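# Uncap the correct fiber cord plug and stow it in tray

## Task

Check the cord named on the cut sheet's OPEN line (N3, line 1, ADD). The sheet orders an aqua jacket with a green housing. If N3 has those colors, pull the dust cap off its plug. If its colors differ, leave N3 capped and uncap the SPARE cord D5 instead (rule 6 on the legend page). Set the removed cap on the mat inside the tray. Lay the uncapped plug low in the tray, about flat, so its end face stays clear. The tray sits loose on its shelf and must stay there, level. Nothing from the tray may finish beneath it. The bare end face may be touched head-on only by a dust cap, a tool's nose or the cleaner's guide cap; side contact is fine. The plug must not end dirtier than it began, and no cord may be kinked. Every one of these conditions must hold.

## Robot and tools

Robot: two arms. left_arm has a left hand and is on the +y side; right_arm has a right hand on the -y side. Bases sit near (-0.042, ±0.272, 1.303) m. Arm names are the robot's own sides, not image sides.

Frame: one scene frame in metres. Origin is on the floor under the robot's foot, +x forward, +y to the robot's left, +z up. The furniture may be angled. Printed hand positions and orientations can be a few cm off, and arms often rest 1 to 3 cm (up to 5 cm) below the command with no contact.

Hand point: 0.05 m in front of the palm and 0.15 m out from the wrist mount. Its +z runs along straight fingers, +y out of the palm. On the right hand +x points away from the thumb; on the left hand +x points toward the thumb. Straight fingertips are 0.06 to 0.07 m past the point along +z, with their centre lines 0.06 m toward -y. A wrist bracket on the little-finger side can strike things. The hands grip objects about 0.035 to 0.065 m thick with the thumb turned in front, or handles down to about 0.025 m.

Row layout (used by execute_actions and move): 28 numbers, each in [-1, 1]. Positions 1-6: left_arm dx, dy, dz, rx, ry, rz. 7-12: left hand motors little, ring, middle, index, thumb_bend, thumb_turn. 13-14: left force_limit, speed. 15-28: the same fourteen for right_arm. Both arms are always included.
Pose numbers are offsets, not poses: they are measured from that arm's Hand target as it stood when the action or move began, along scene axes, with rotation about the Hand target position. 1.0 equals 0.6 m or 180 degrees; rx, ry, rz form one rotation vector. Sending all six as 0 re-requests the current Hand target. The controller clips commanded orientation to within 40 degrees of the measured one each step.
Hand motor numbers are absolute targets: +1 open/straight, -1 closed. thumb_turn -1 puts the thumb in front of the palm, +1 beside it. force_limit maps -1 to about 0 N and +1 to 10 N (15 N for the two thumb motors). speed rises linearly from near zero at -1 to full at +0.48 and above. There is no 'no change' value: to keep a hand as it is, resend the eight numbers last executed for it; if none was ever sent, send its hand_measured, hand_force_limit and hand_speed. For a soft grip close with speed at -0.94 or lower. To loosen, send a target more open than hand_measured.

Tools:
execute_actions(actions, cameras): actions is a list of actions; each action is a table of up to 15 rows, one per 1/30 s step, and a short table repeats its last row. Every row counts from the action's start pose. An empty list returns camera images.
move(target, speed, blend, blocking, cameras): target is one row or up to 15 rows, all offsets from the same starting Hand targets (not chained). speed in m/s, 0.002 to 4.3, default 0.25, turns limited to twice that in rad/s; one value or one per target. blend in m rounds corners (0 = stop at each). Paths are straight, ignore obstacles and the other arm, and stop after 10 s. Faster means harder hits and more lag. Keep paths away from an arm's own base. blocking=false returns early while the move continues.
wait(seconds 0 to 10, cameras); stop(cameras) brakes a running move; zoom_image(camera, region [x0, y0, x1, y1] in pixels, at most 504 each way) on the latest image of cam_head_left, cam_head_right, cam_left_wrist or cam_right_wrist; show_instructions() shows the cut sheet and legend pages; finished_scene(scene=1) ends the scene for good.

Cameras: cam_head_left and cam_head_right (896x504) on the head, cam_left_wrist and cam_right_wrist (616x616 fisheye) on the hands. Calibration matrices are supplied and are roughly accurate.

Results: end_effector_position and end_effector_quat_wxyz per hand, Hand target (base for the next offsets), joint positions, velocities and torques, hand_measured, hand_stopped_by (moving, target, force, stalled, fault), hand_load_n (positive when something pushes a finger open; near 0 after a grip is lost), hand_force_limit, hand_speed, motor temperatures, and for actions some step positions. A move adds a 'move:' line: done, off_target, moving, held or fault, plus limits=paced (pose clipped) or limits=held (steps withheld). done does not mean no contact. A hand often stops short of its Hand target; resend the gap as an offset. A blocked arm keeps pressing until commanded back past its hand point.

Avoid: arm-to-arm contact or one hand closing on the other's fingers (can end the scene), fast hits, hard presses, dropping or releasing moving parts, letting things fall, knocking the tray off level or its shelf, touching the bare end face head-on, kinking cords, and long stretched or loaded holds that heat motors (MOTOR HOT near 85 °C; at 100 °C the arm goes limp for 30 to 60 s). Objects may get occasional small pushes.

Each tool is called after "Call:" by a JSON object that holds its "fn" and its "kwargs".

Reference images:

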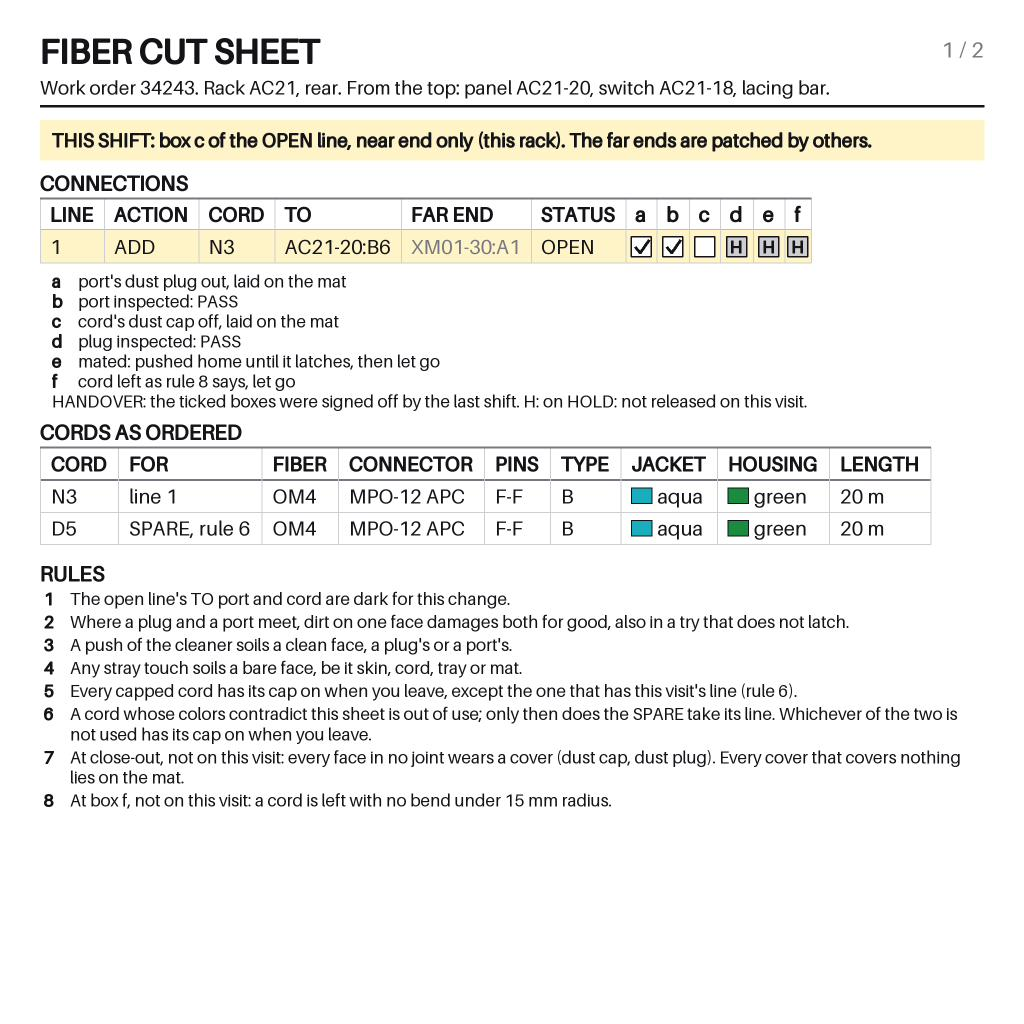

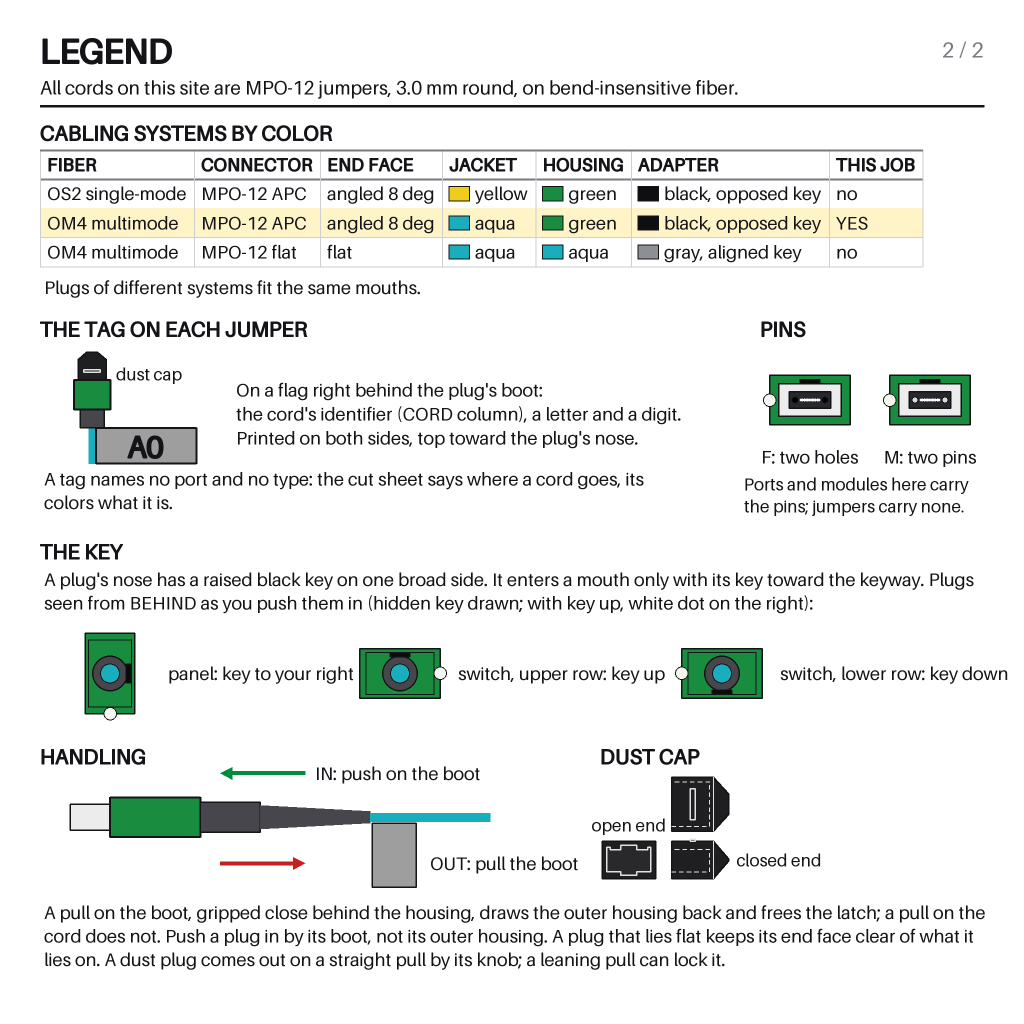

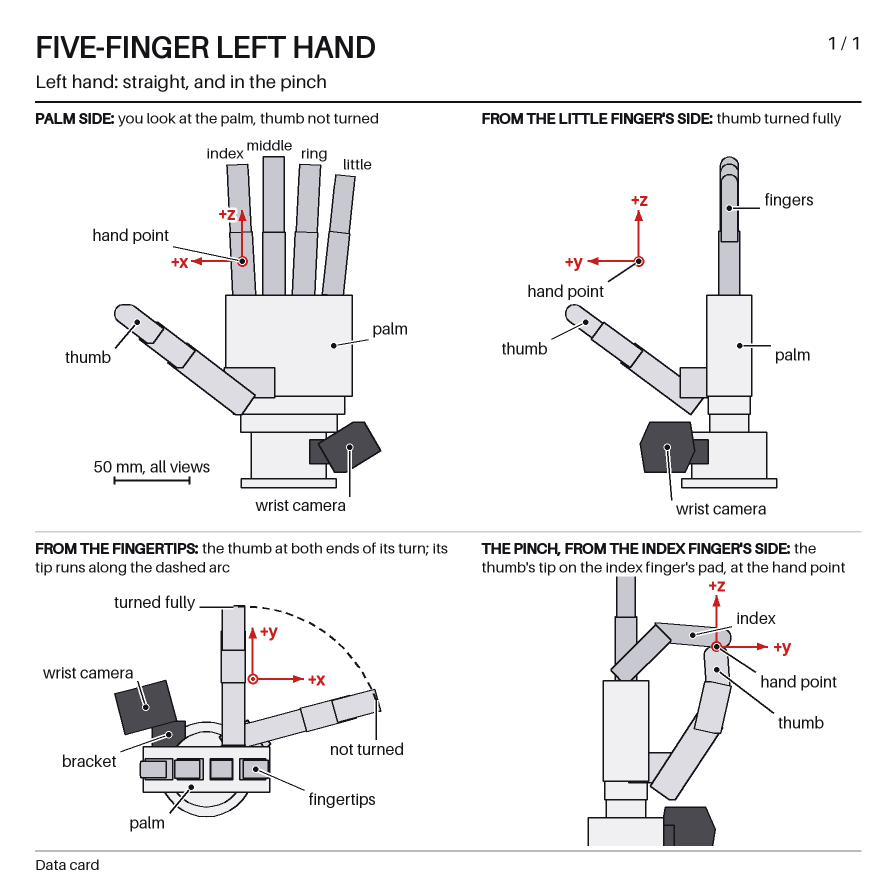

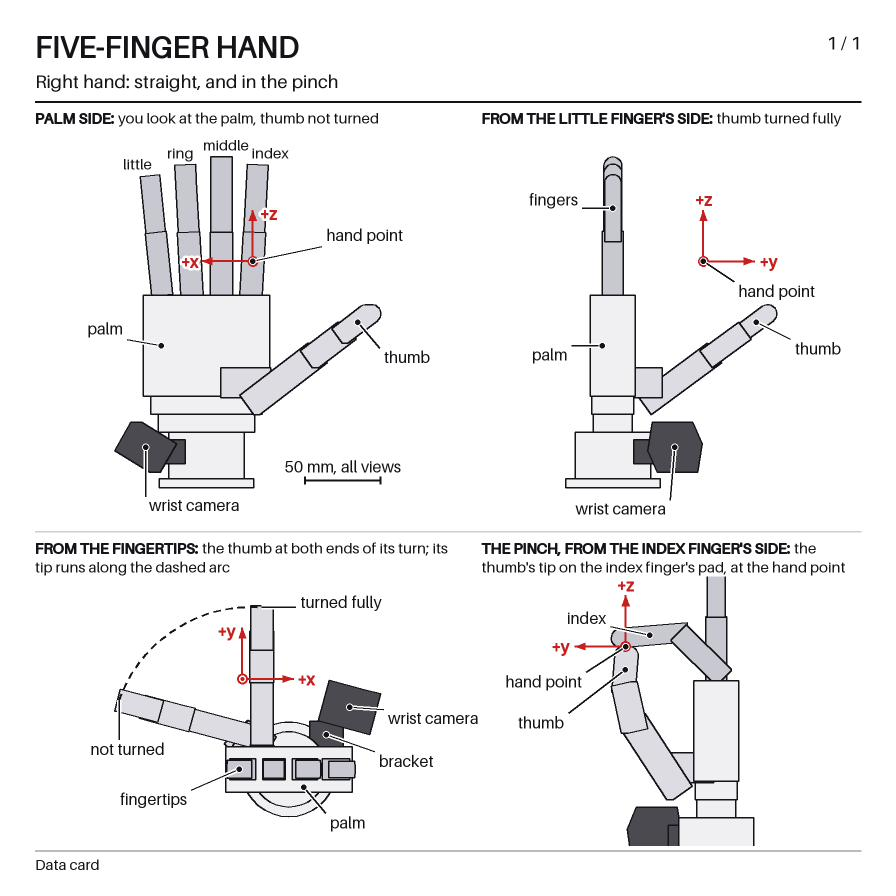

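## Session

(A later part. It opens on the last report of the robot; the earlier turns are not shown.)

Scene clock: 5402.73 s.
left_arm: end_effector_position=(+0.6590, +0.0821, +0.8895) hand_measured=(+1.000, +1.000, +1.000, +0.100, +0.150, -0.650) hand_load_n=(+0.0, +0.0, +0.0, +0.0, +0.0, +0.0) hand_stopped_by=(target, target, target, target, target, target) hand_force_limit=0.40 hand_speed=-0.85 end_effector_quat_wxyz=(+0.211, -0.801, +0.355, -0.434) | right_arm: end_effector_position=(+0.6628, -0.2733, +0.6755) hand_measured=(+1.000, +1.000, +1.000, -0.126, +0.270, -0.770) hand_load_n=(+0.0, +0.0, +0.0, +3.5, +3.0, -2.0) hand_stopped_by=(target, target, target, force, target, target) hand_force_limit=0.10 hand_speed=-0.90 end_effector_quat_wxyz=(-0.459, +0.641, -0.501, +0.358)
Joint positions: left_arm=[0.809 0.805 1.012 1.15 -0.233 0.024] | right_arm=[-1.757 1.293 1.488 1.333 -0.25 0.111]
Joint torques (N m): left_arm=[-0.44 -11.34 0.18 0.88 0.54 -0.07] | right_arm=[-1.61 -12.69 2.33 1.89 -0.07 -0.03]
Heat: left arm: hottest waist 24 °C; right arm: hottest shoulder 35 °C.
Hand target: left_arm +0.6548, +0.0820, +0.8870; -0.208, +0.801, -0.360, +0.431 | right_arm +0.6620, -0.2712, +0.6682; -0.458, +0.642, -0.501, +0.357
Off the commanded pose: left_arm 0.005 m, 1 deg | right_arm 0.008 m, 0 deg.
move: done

Call:
{"fn": "execute_actions", "kwargs": {"actions": [[[0,0,0,0,0,0,1,1,1,0.1,0.15,-0.65,0.4,-0.85,0,0,0.006,0,0,0,1,1,1,-0.3,0.27,-0.77,0.1,-0.9]],[[0,0,0,0,0,0,1,1,1,0.1,0.15,-0.65,0.4,-0.85,0,0,0,0,0,0,1,1,1,-0.1,0.27,-0.77,0.1,-0.9]],[[0,0,0,0,0,0,1,1,1,0.1,0.15,-0.65,0.4,-0.85,0,0,0,0,0,0,1,1,1,-0.06,0.27,-0.77,0.1,-0.9]]], "cameras": ["cam_right_wrist","cam_head_left","cam_head_right"]}}

Call:
{"fn": "zoom_image", "kwargs": {"camera": "cam_head_left", "region": [670, 195, 730, 250]}}

Call:
{"fn": "zoom_image", "kwargs": {"camera": "cam_right_wrist", "region": [270, 255, 360, 345]}}

Scene clock: 5425.97 s.
left_arm: end_effector_position=(+0.6590, +0.0821, +0.8895) hand_measured=(+1.000, +1.000, +1.000, +0.100, +0.150, -0.650) hand_load_n=(+0.0, +0.0, +0.0, +0.0, +0.0, +0.0) hand_stopped_by=(target, target, target, target, target, target) hand_force_limit=0.40 hand_speed=-0.85 end_effector_quat_wxyz=(+0.211, -0.801, +0.355, -0.434) | right_arm: end_effector_position=(+0.6628, -0.2733, +0.6755) hand_measured=(+1.000, +1.000, +1.000, -0.060, +0.270, -0.770) hand_load_n=(+0.0, +0.0, +0.0, +0.0, -0.5, -0.5) hand_stopped_by=(target, target, target, target, target, target) hand_force_limit=0.10 hand_speed=-0.90 end_effector_quat_wxyz=(-0.459, +0.641, -0.501, +0.358)
Joint positions: left_arm=[0.809 0.805 1.012 1.15 -0.233 0.024] | right_arm=[-1.757 1.293 1.488 1.333 -0.25 0.111]
Joint torques (N m): left_arm=[-0.26 -11.52 0.1 0.84 0.58 -0.1] | right_arm=[-1.73 -13.27 1.48 1.96 -0.07 -0.02]
Heat: left arm: hottest waist 24 °C; right arm: hottest shoulder 35 °C.
Hand target: left_arm +0.6548, +0.0820, +0.8870; -0.208, +0.801, -0.360, +0.431 | right_arm +0.6620, -0.2712, +0.6718; -0.458, +0.642, -0.501, +0.357
Off the commanded pose: left_arm 0.005 m, 1 deg | right_arm 0.004 m, 0 deg.
Step readings (end_effector_position of left_arm | right_arm):
0: (+0.6590, +0.0821, +0.8895) | (+0.6628, -0.2733, +0.6755)
1: (+0.6590, +0.0821, +0.8895) | (+0.6628, -0.2733, +0.6755)
2: (+0.6590, +0.0821, +0.8895) | (+0.6628, -0.2733, +0.6755)
4: (+0.6590, +0.0821, +0.8895) | (+0.6628, -0.2733, +0.6755)
8: (+0.6590, +0.0821, +0.8895) | (+0.6628, -0.2733, +0.6755)
15: (+0.6590, +0.0821, +0.8895) | (+0.6628, -0.2733, +0.6755)
16: (+0.6590, +0.0821, +0.8895) | (+0.6628, -0.2733, +0.6755)
17: (+0.6590, +0.0821, +0.8895) | (+0.6628, -0.2733, +0.6755)
19: (+0.6590, +0.0821, +0.8895) | (+0.6628, -0.2733, +0.6755)
23: (+0.6590, +0.0821, +0.8895) | (+0.6628, -0.2733, +0.6755)
30: (+0.6590, +0.0821, +0.8895) | (+0.6628, -0.2733, +0.6755)
31: (+0.6590, +0.0821, +0.8895) | (+0.6628, -0.2733, +0.6755)
32: (+0.6590, +0.0821, +0.8895) | (+0.6628, -0.2733, +0.6755)
34: (+0.6590, +0.0821, +0.8895) | (+0.6628, -0.2733, +0.6755)
38: (+0.6590, +0.0821, +0.8895) | (+0.6628, -0.2733, +0.6755)
45: (+0.6590, +0.0821, +0.8895) | (+0.6628, -0.2733, +0.6755)
camera_calibration:
cam_right_wrist: T_world_to_cam=[[-0.2829, -0.330634, -0.90036, 0.700301], [-0.757721, 0.652577, -0.00156036, 0.675501], [0.58807, 0.681781, -0.435142, 0.208525], [0, 0, 0, 1]] pos_world=[0.587329, -0.351441, 0.722315]
Images, in order (width x height): cam_head_left 896x504, cam_head_right 896x504, cam_right_wrist 616x616.

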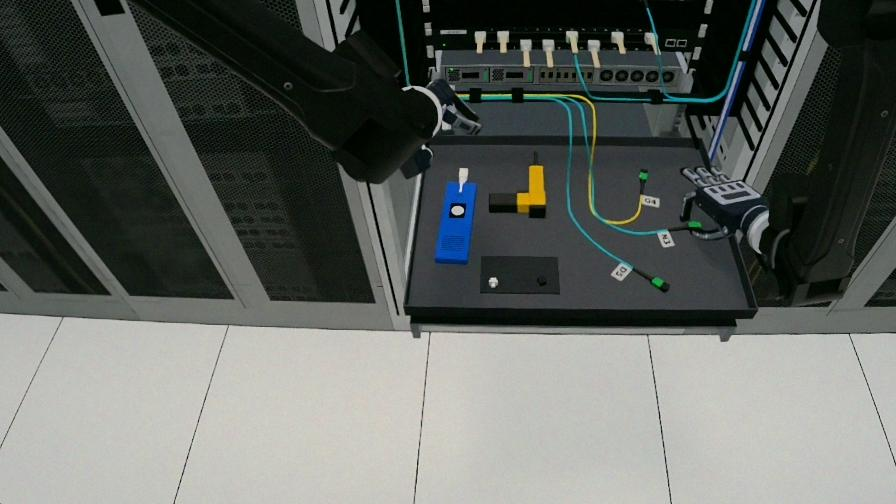

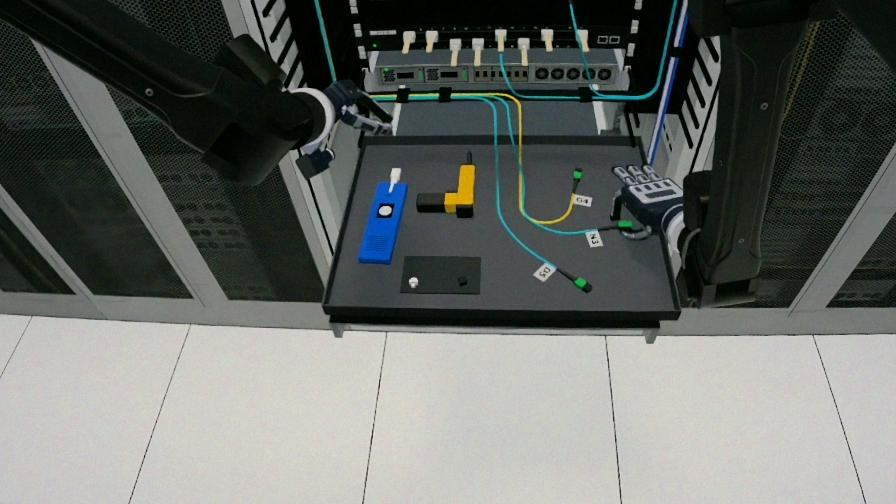

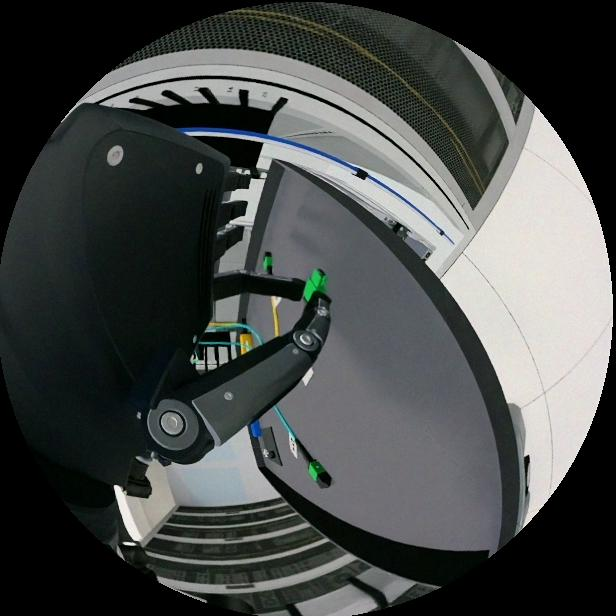

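Scaled by 8.400 from the camera's 896x504 image, which has a finer 1280x720 frame.

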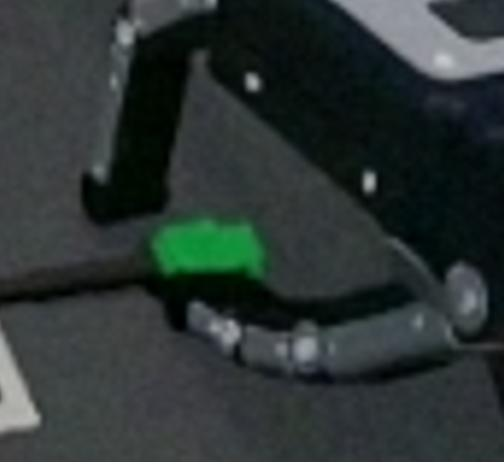

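Scaled by 5.600 from the camera's 616x616 image, which has a finer 880x880 frame.

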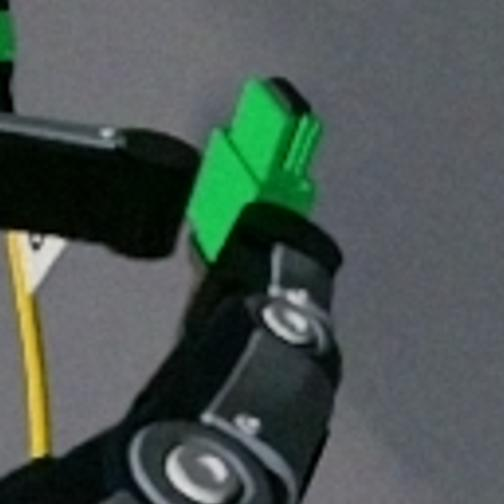

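Call:
{"fn": "move", "kwargs": {"target": [[0,0,0,0,0,0,1,1,1,0.1,0.15,-0.65,0.4,-0.85,-0.006,0,0.012,0,0,0,1,1,1,0.05,0.27,-0.77,0.1,-0.85]], "speed": 0.03, "cameras": ["cam_right_wrist","cam_head_left"]}}

Call:
{"fn": "zoom_image", "kwargs": {"camera": "cam_head_left", "region": [670, 195, 730, 250]}}

Call:
{"fn": "zoom_image", "kwargs": {"camera": "cam_right_wrist", "region": [270, 255, 360, 345]}}

Scene clock: 5435.17 s.
left_arm: end_effector_position=(+0.6590, +0.0821, +0.8895) hand_measured=(+1.000, +1.000, +1.000, +0.100, +0.150, -0.650) hand_load_n=(+0.0, +0.0, +0.0, +0.0, +0.0, +0.0) hand_stopped_by=(target, target, target, target, target, target) hand_force_limit=0.40 hand_speed=-0.85 end_effector_quat_wxyz=(+0.211, -0.801, +0.355, -0.434) | right_arm: end_effector_position=(+0.6586, -0.2736, +0.6746) hand_measured=(+1.000, +1.000, +1.000, +0.050, +0.270, -0.770) hand_load_n=(+0.0, -0.5, +0.0, +0.0, -3.0, -0.5) hand_stopped_by=(target, target, target, target, target, target) hand_force_limit=0.10 hand_speed=-0.85 end_effector_quat_wxyz=(-0.457, +0.642, -0.504, +0.355)
Joint positions: left_arm=[0.809 0.805 1.012 1.15 -0.233 0.024] | right_arm=[-1.757 1.291 1.478 1.333 -0.25 0.111]
Joint torques (N m): left_arm=[-0.26 -11.46 0.13 0.81 0.56 -0.1] | right_arm=[-1.96 -14.39 -0.13 2.54 -0.08 0.01]
Heat: left arm: hottest waist 24 °C; right arm: hottest shoulder 35 °C.
Hand target: left_arm +0.6548, +0.0820, +0.8870; -0.208, +0.801, -0.360, +0.431 | right_arm +0.6585, -0.2712, +0.6792; -0.458, +0.642, -0.501, +0.357
Off the commanded pose: left_arm 0.005 m, 1 deg | right_arm 0.005 m, 0 deg.
move: done
camera_calibration:
cam_right_wrist: T_world_to_cam=[[-0.290826, -0.330499, -0.897881, 0.701766], [-0.756731, 0.653711, 0.0044842, 0.668135], [0.585473, 0.680758, -0.440216, 0.215646], [0, 0, 0, 1]] pos_world=[0.583435, -0.351637, 0.722037]
Images, in order (width x height): cam_head_left 896x504, cam_right_wrist 616x616.

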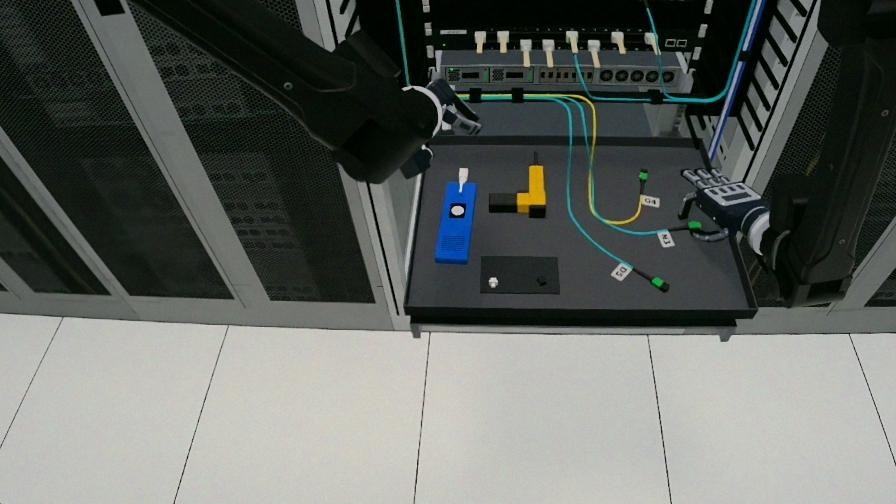

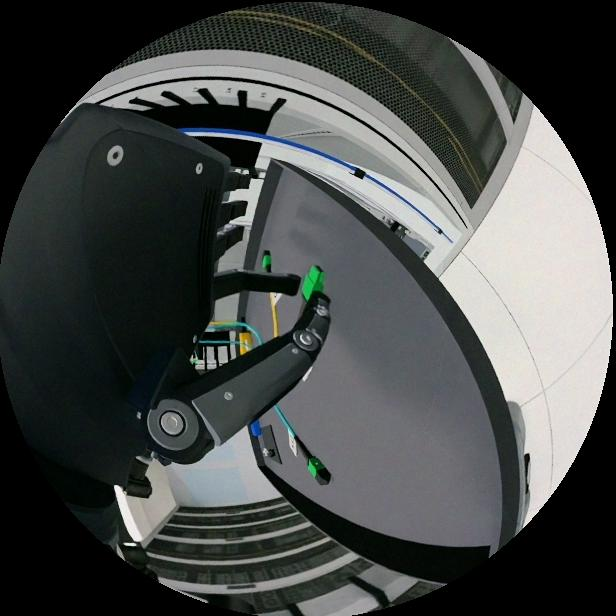

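Scaled by 8.400 from the camera's 896x504 image, which has a finer 1280x720 frame.

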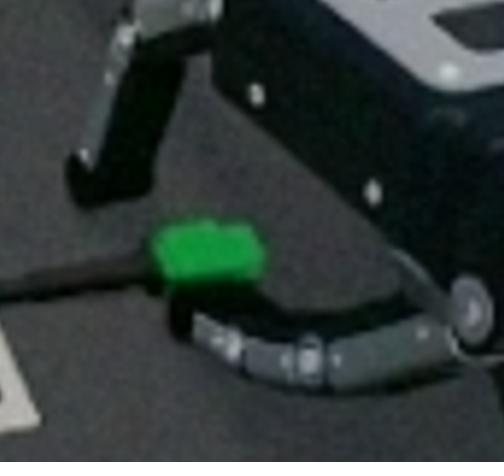

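Scaled by 5.600 from the camera's 616x616 image, which has a finer 880x880 frame.

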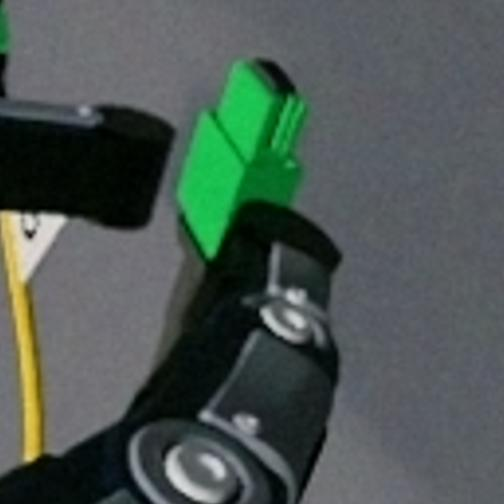

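Call:
{"fn": "move", "kwargs": {"target": [[0,0,0,0,0,0,1,1,1,0.1,0.15,-0.65,0.4,-0.85,0.004,0,0.03,0,0,0,1,1,1,0.3,0.27,-0.77,0.1,-0.7],[0,0,0,0,0,0,1,1,1,0.1,0.15,-0.65,0.4,-0.85,0.0,0,0.12,0,0,0,1,1,1,0.3,0.27,-0.77,0.1,-0.7]], "speed": [0.05,0.12], "blend": [0.01,0], "cameras": ["cam_right_wrist","cam_head_left","cam_head_right"]}}

Call:
{"fn": "zoom_image", "kwargs": {"camera": "cam_head_left", "region": [640, 150, 740, 250]}}

Call:
{"fn": "zoom_image", "kwargs": {"camera": "cam_right_wrist", "region": [250, 235, 370, 355]}}

Scene clock: 5448.47 s.
left_arm: end_effector_position=(+0.6590, +0.0821, +0.8895) hand_measured=(+1.000, +1.000, +1.000, +0.100, +0.150, -0.650) hand_load_n=(-0.5, +0.0, +0.0, +0.0, +0.0, +0.0) hand_stopped_by=(target, target, target, target, target, target) hand_force_limit=0.40 hand_speed=-0.85 end_effector_quat_wxyz=(+0.211, -0.801, +0.355, -0.434) | right_arm: end_effector_position=(+0.6488, -0.2725, +0.7363) hand_measured=(+1.000, +1.000, +1.000, +0.300, +0.270, -0.770) hand_load_n=(+0.0, +0.0, +0.0, +0.0, +0.0, +0.0) hand_stopped_by=(target, target, target, target, target, target) hand_force_limit=0.10 hand_speed=-0.70 end_effector_quat_wxyz=(-0.447, +0.646, -0.509, +0.351)
Joint positions: left_arm=[0.809 0.805 1.012 1.15 -0.233 0.024] | right_arm=[-1.786 1.12 1.278 1.343 -0.25 0.135]
Joint torques (N m): left_arm=[-0.32 -11.63 0.17 0.83 0.57 -0.1] | right_arm=[-2.96 -14.8 0.29 2.95 -0.12 0.21]
Heat: left arm: hottest waist 24 °C; right arm: hottest shoulder 35 °C.
Hand target: left_arm +0.6548, +0.0820, +0.8870; -0.208, +0.801, -0.360, +0.431 | right_arm +0.6584, -0.2713, +0.7510; -0.458, +0.642, -0.501, +0.357
Off the commanded pose: left_arm 0.005 m, 1 deg | right_arm 0.018 m, 2 deg.
move: off_target (right_arm); blend cut to 0.0091 m at target 1
camera_calibration:
cam_right_wrist: T_world_to_cam=[[-0.313747, -0.335702, -0.888182, 0.761013], [-0.753479, 0.657233, 0.017753, 0.648794], [0.577782, 0.674796, -0.459149, 0.265089], [0, 0, 0, 1]] pos_world=[0.574454, -0.349816, 0.786115]
Images, in order (width x height): cam_head_left 896x504, cam_head_right 896x504, cam_right_wrist 616x616.

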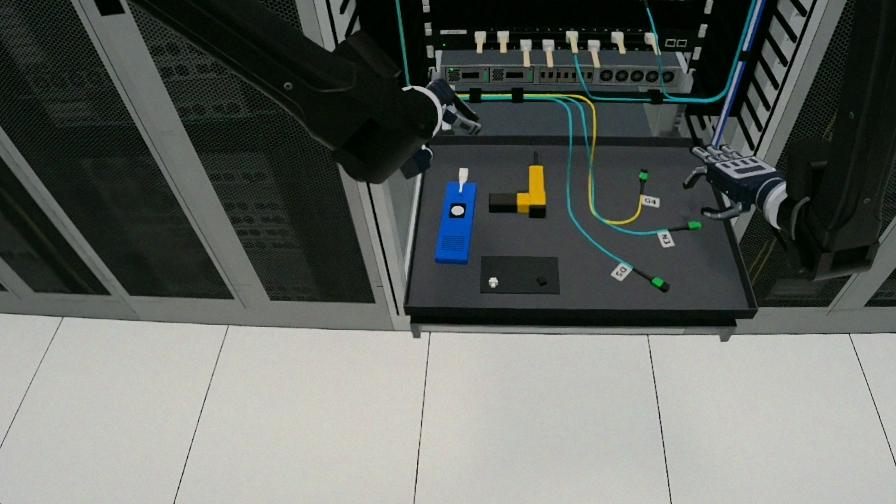

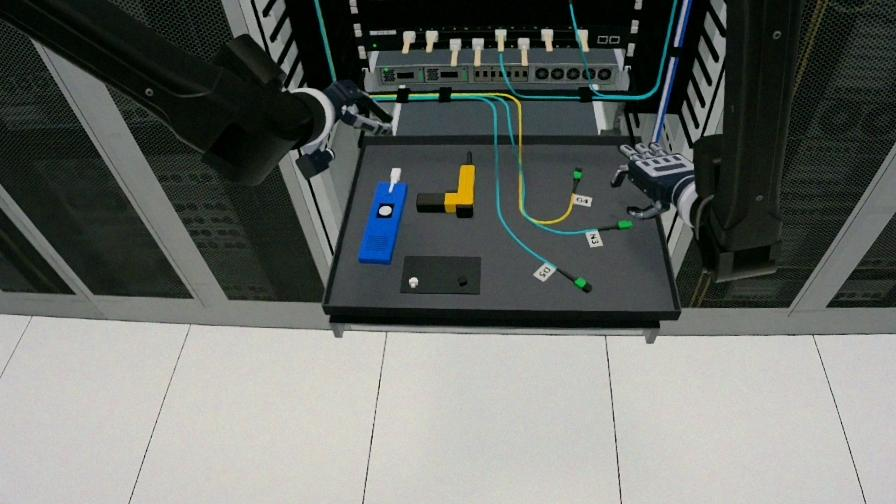

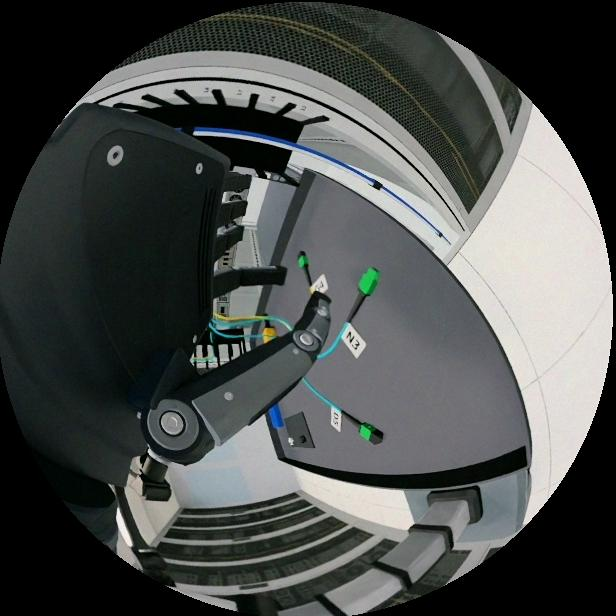

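Scaled by 5.040 from the camera's 896x504 image, which has a finer 1280x720 frame.

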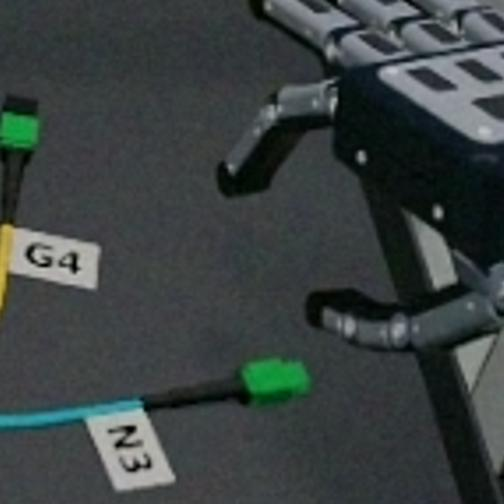

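Scaled by 4.200 from the camera's 616x616 image, which has a finer 880x880 frame.

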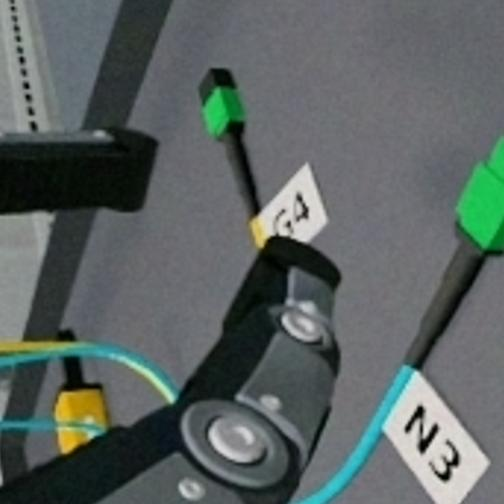

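Call:
{"fn": "move", "kwargs": {"target": [[0,0,0,0,0,0,1,1,1,0.1,0.15,-0.65,0.4,-0.85,-0.05,-0.02,0.1,0,0,0,1,1,1,0.3,0.27,-0.77,0.1,-0.7]], "speed": 0.15, "cameras": ["cam_right_wrist","cam_head_left","cam_head_right"]}}

Call:
{"fn": "zoom_image", "kwargs": {"camera": "cam_head_left", "region": [400, 80, 760, 340]}}

Call:
{"fn": "zoom_image", "kwargs": {"camera": "cam_right_wrist", "region": [320, 230, 460, 370]}}

Call:
{"fn": "zoom_image", "kwargs": {"camera": "cam_head_left", "region": [475, 250, 565, 300]}}

Scene clock: 5465.30 s.
left_arm: end_effector_position=(+0.6590, +0.0821, +0.8895) hand_measured=(+1.000, +1.000, +1.000, +0.100, +0.150, -0.650) hand_load_n=(+0.0, +0.0, +0.0, +0.0, +0.0, +0.0) hand_stopped_by=(target, target, target, target, target, target) hand_force_limit=0.40 hand_speed=-0.85 end_effector_quat_wxyz=(+0.211, -0.801, +0.355, -0.434) | right_arm: end_effector_position=(+0.6202, -0.2863, +0.7964) hand_measured=(+1.000, +1.000, +1.000, +0.300, +0.270, -0.770) hand_load_n=(+0.0, +0.0, +0.0, +0.0, +0.0, +0.0) hand_stopped_by=(target, target, target, target, target, target) hand_force_limit=0.10 hand_speed=-0.70 end_effector_quat_wxyz=(-0.447, +0.646, -0.510, +0.351)
Joint positions: left_arm=[0.809 0.805 1.012 1.15 -0.233 0.024] | right_arm=[-1.881 0.989 1.078 1.437 -0.252 0.233]
Joint torques (N m): left_arm=[-0.38 -11.58 0.17 0.84 0.56 -0.11] | right_arm=[-2.96 -13.98 -0.43 2.95 -0.04 0.2]
Heat: left arm: hottest waist 24 °C; right arm: hottest shoulder 36 °C.
Hand target: left_arm +0.6548, +0.0820, +0.8870; -0.208, +0.801, -0.360, +0.431 | right_arm +0.6286, -0.2833, +0.8112; -0.458, +0.642, -0.501, +0.357
Off the commanded pose: left_arm 0.005 m, 1 deg | right_arm 0.017 m, 2 deg.
move: off_target (right_arm)
camera_calibration:
cam_right_wrist: T_world_to_cam=[[-0.314255, -0.335484, -0.888085, 0.801066], [-0.751711, 0.659274, 0.0169504, 0.635411], [0.579805, 0.67291, -0.459367, 0.316897], [0, 0, 0, 1]] pos_world=[0.545646, -0.363409, 0.846216]
Images, in order (width x height): cam_head_left 896x504, cam_head_right 896x504, cam_right_wrist 616x616.

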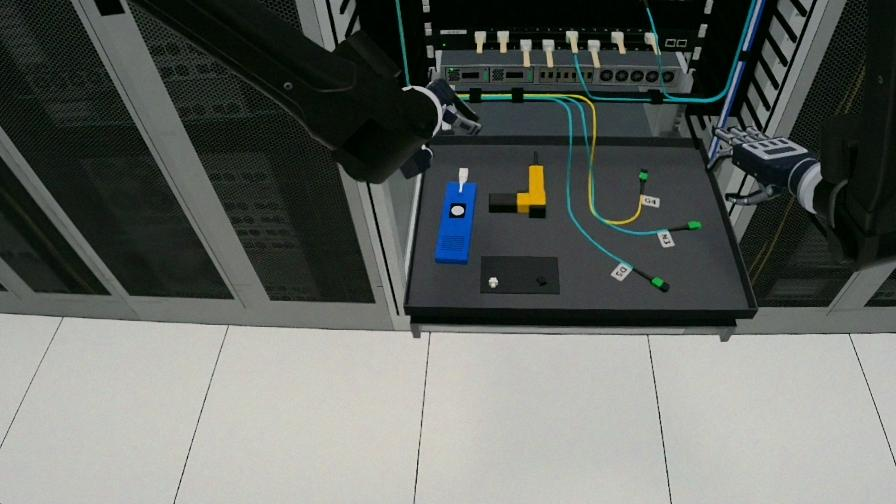

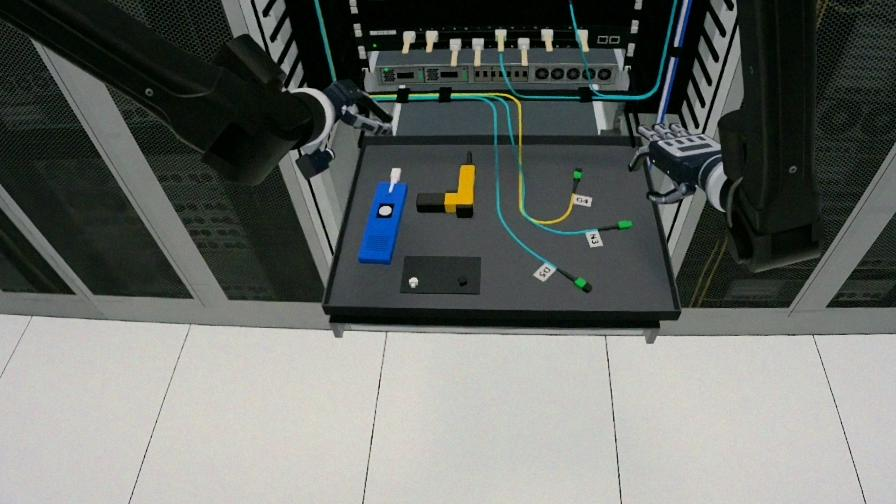

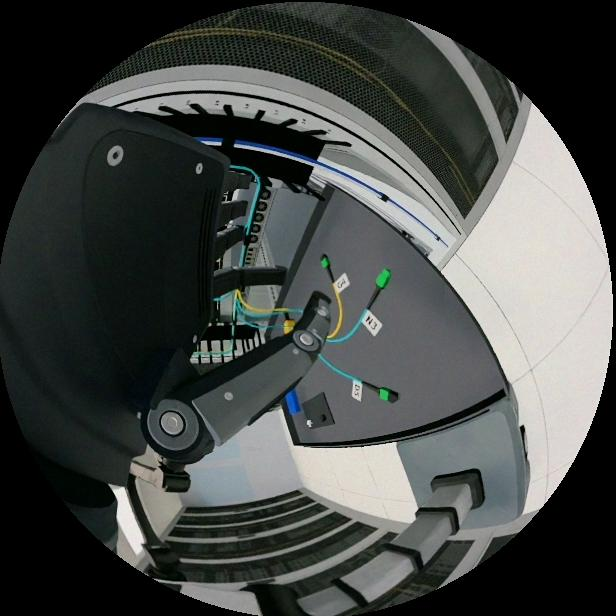

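Scaled by 1.400 from the camera's 896x504 image, which has a finer 1280x720 frame.

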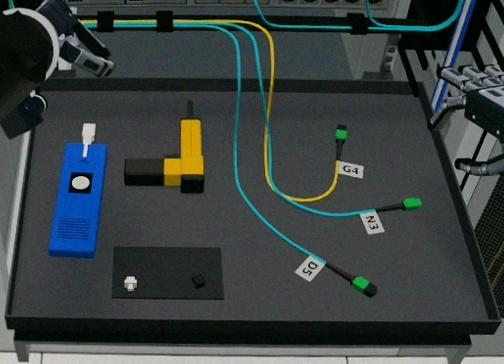

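Scaled by 3.600 from the camera's 616x616 image, which has a finer 880x880 frame.

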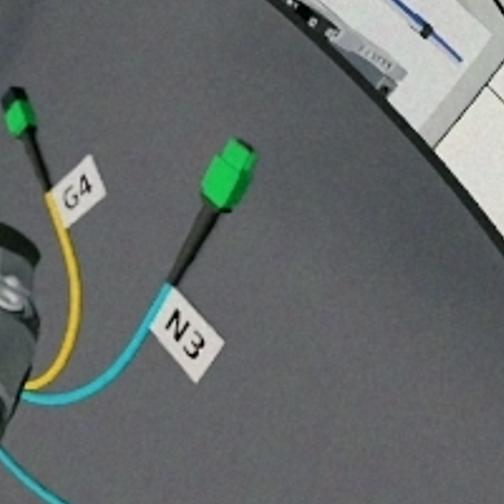

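Scaled by 5.600 from the camera's 896x504 image, which has a finer 1280x720 frame.

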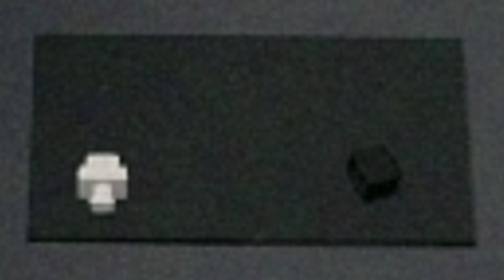

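Call:
{"fn": "finished_scene", "kwargs": {}}

The scene is finished: the task was done.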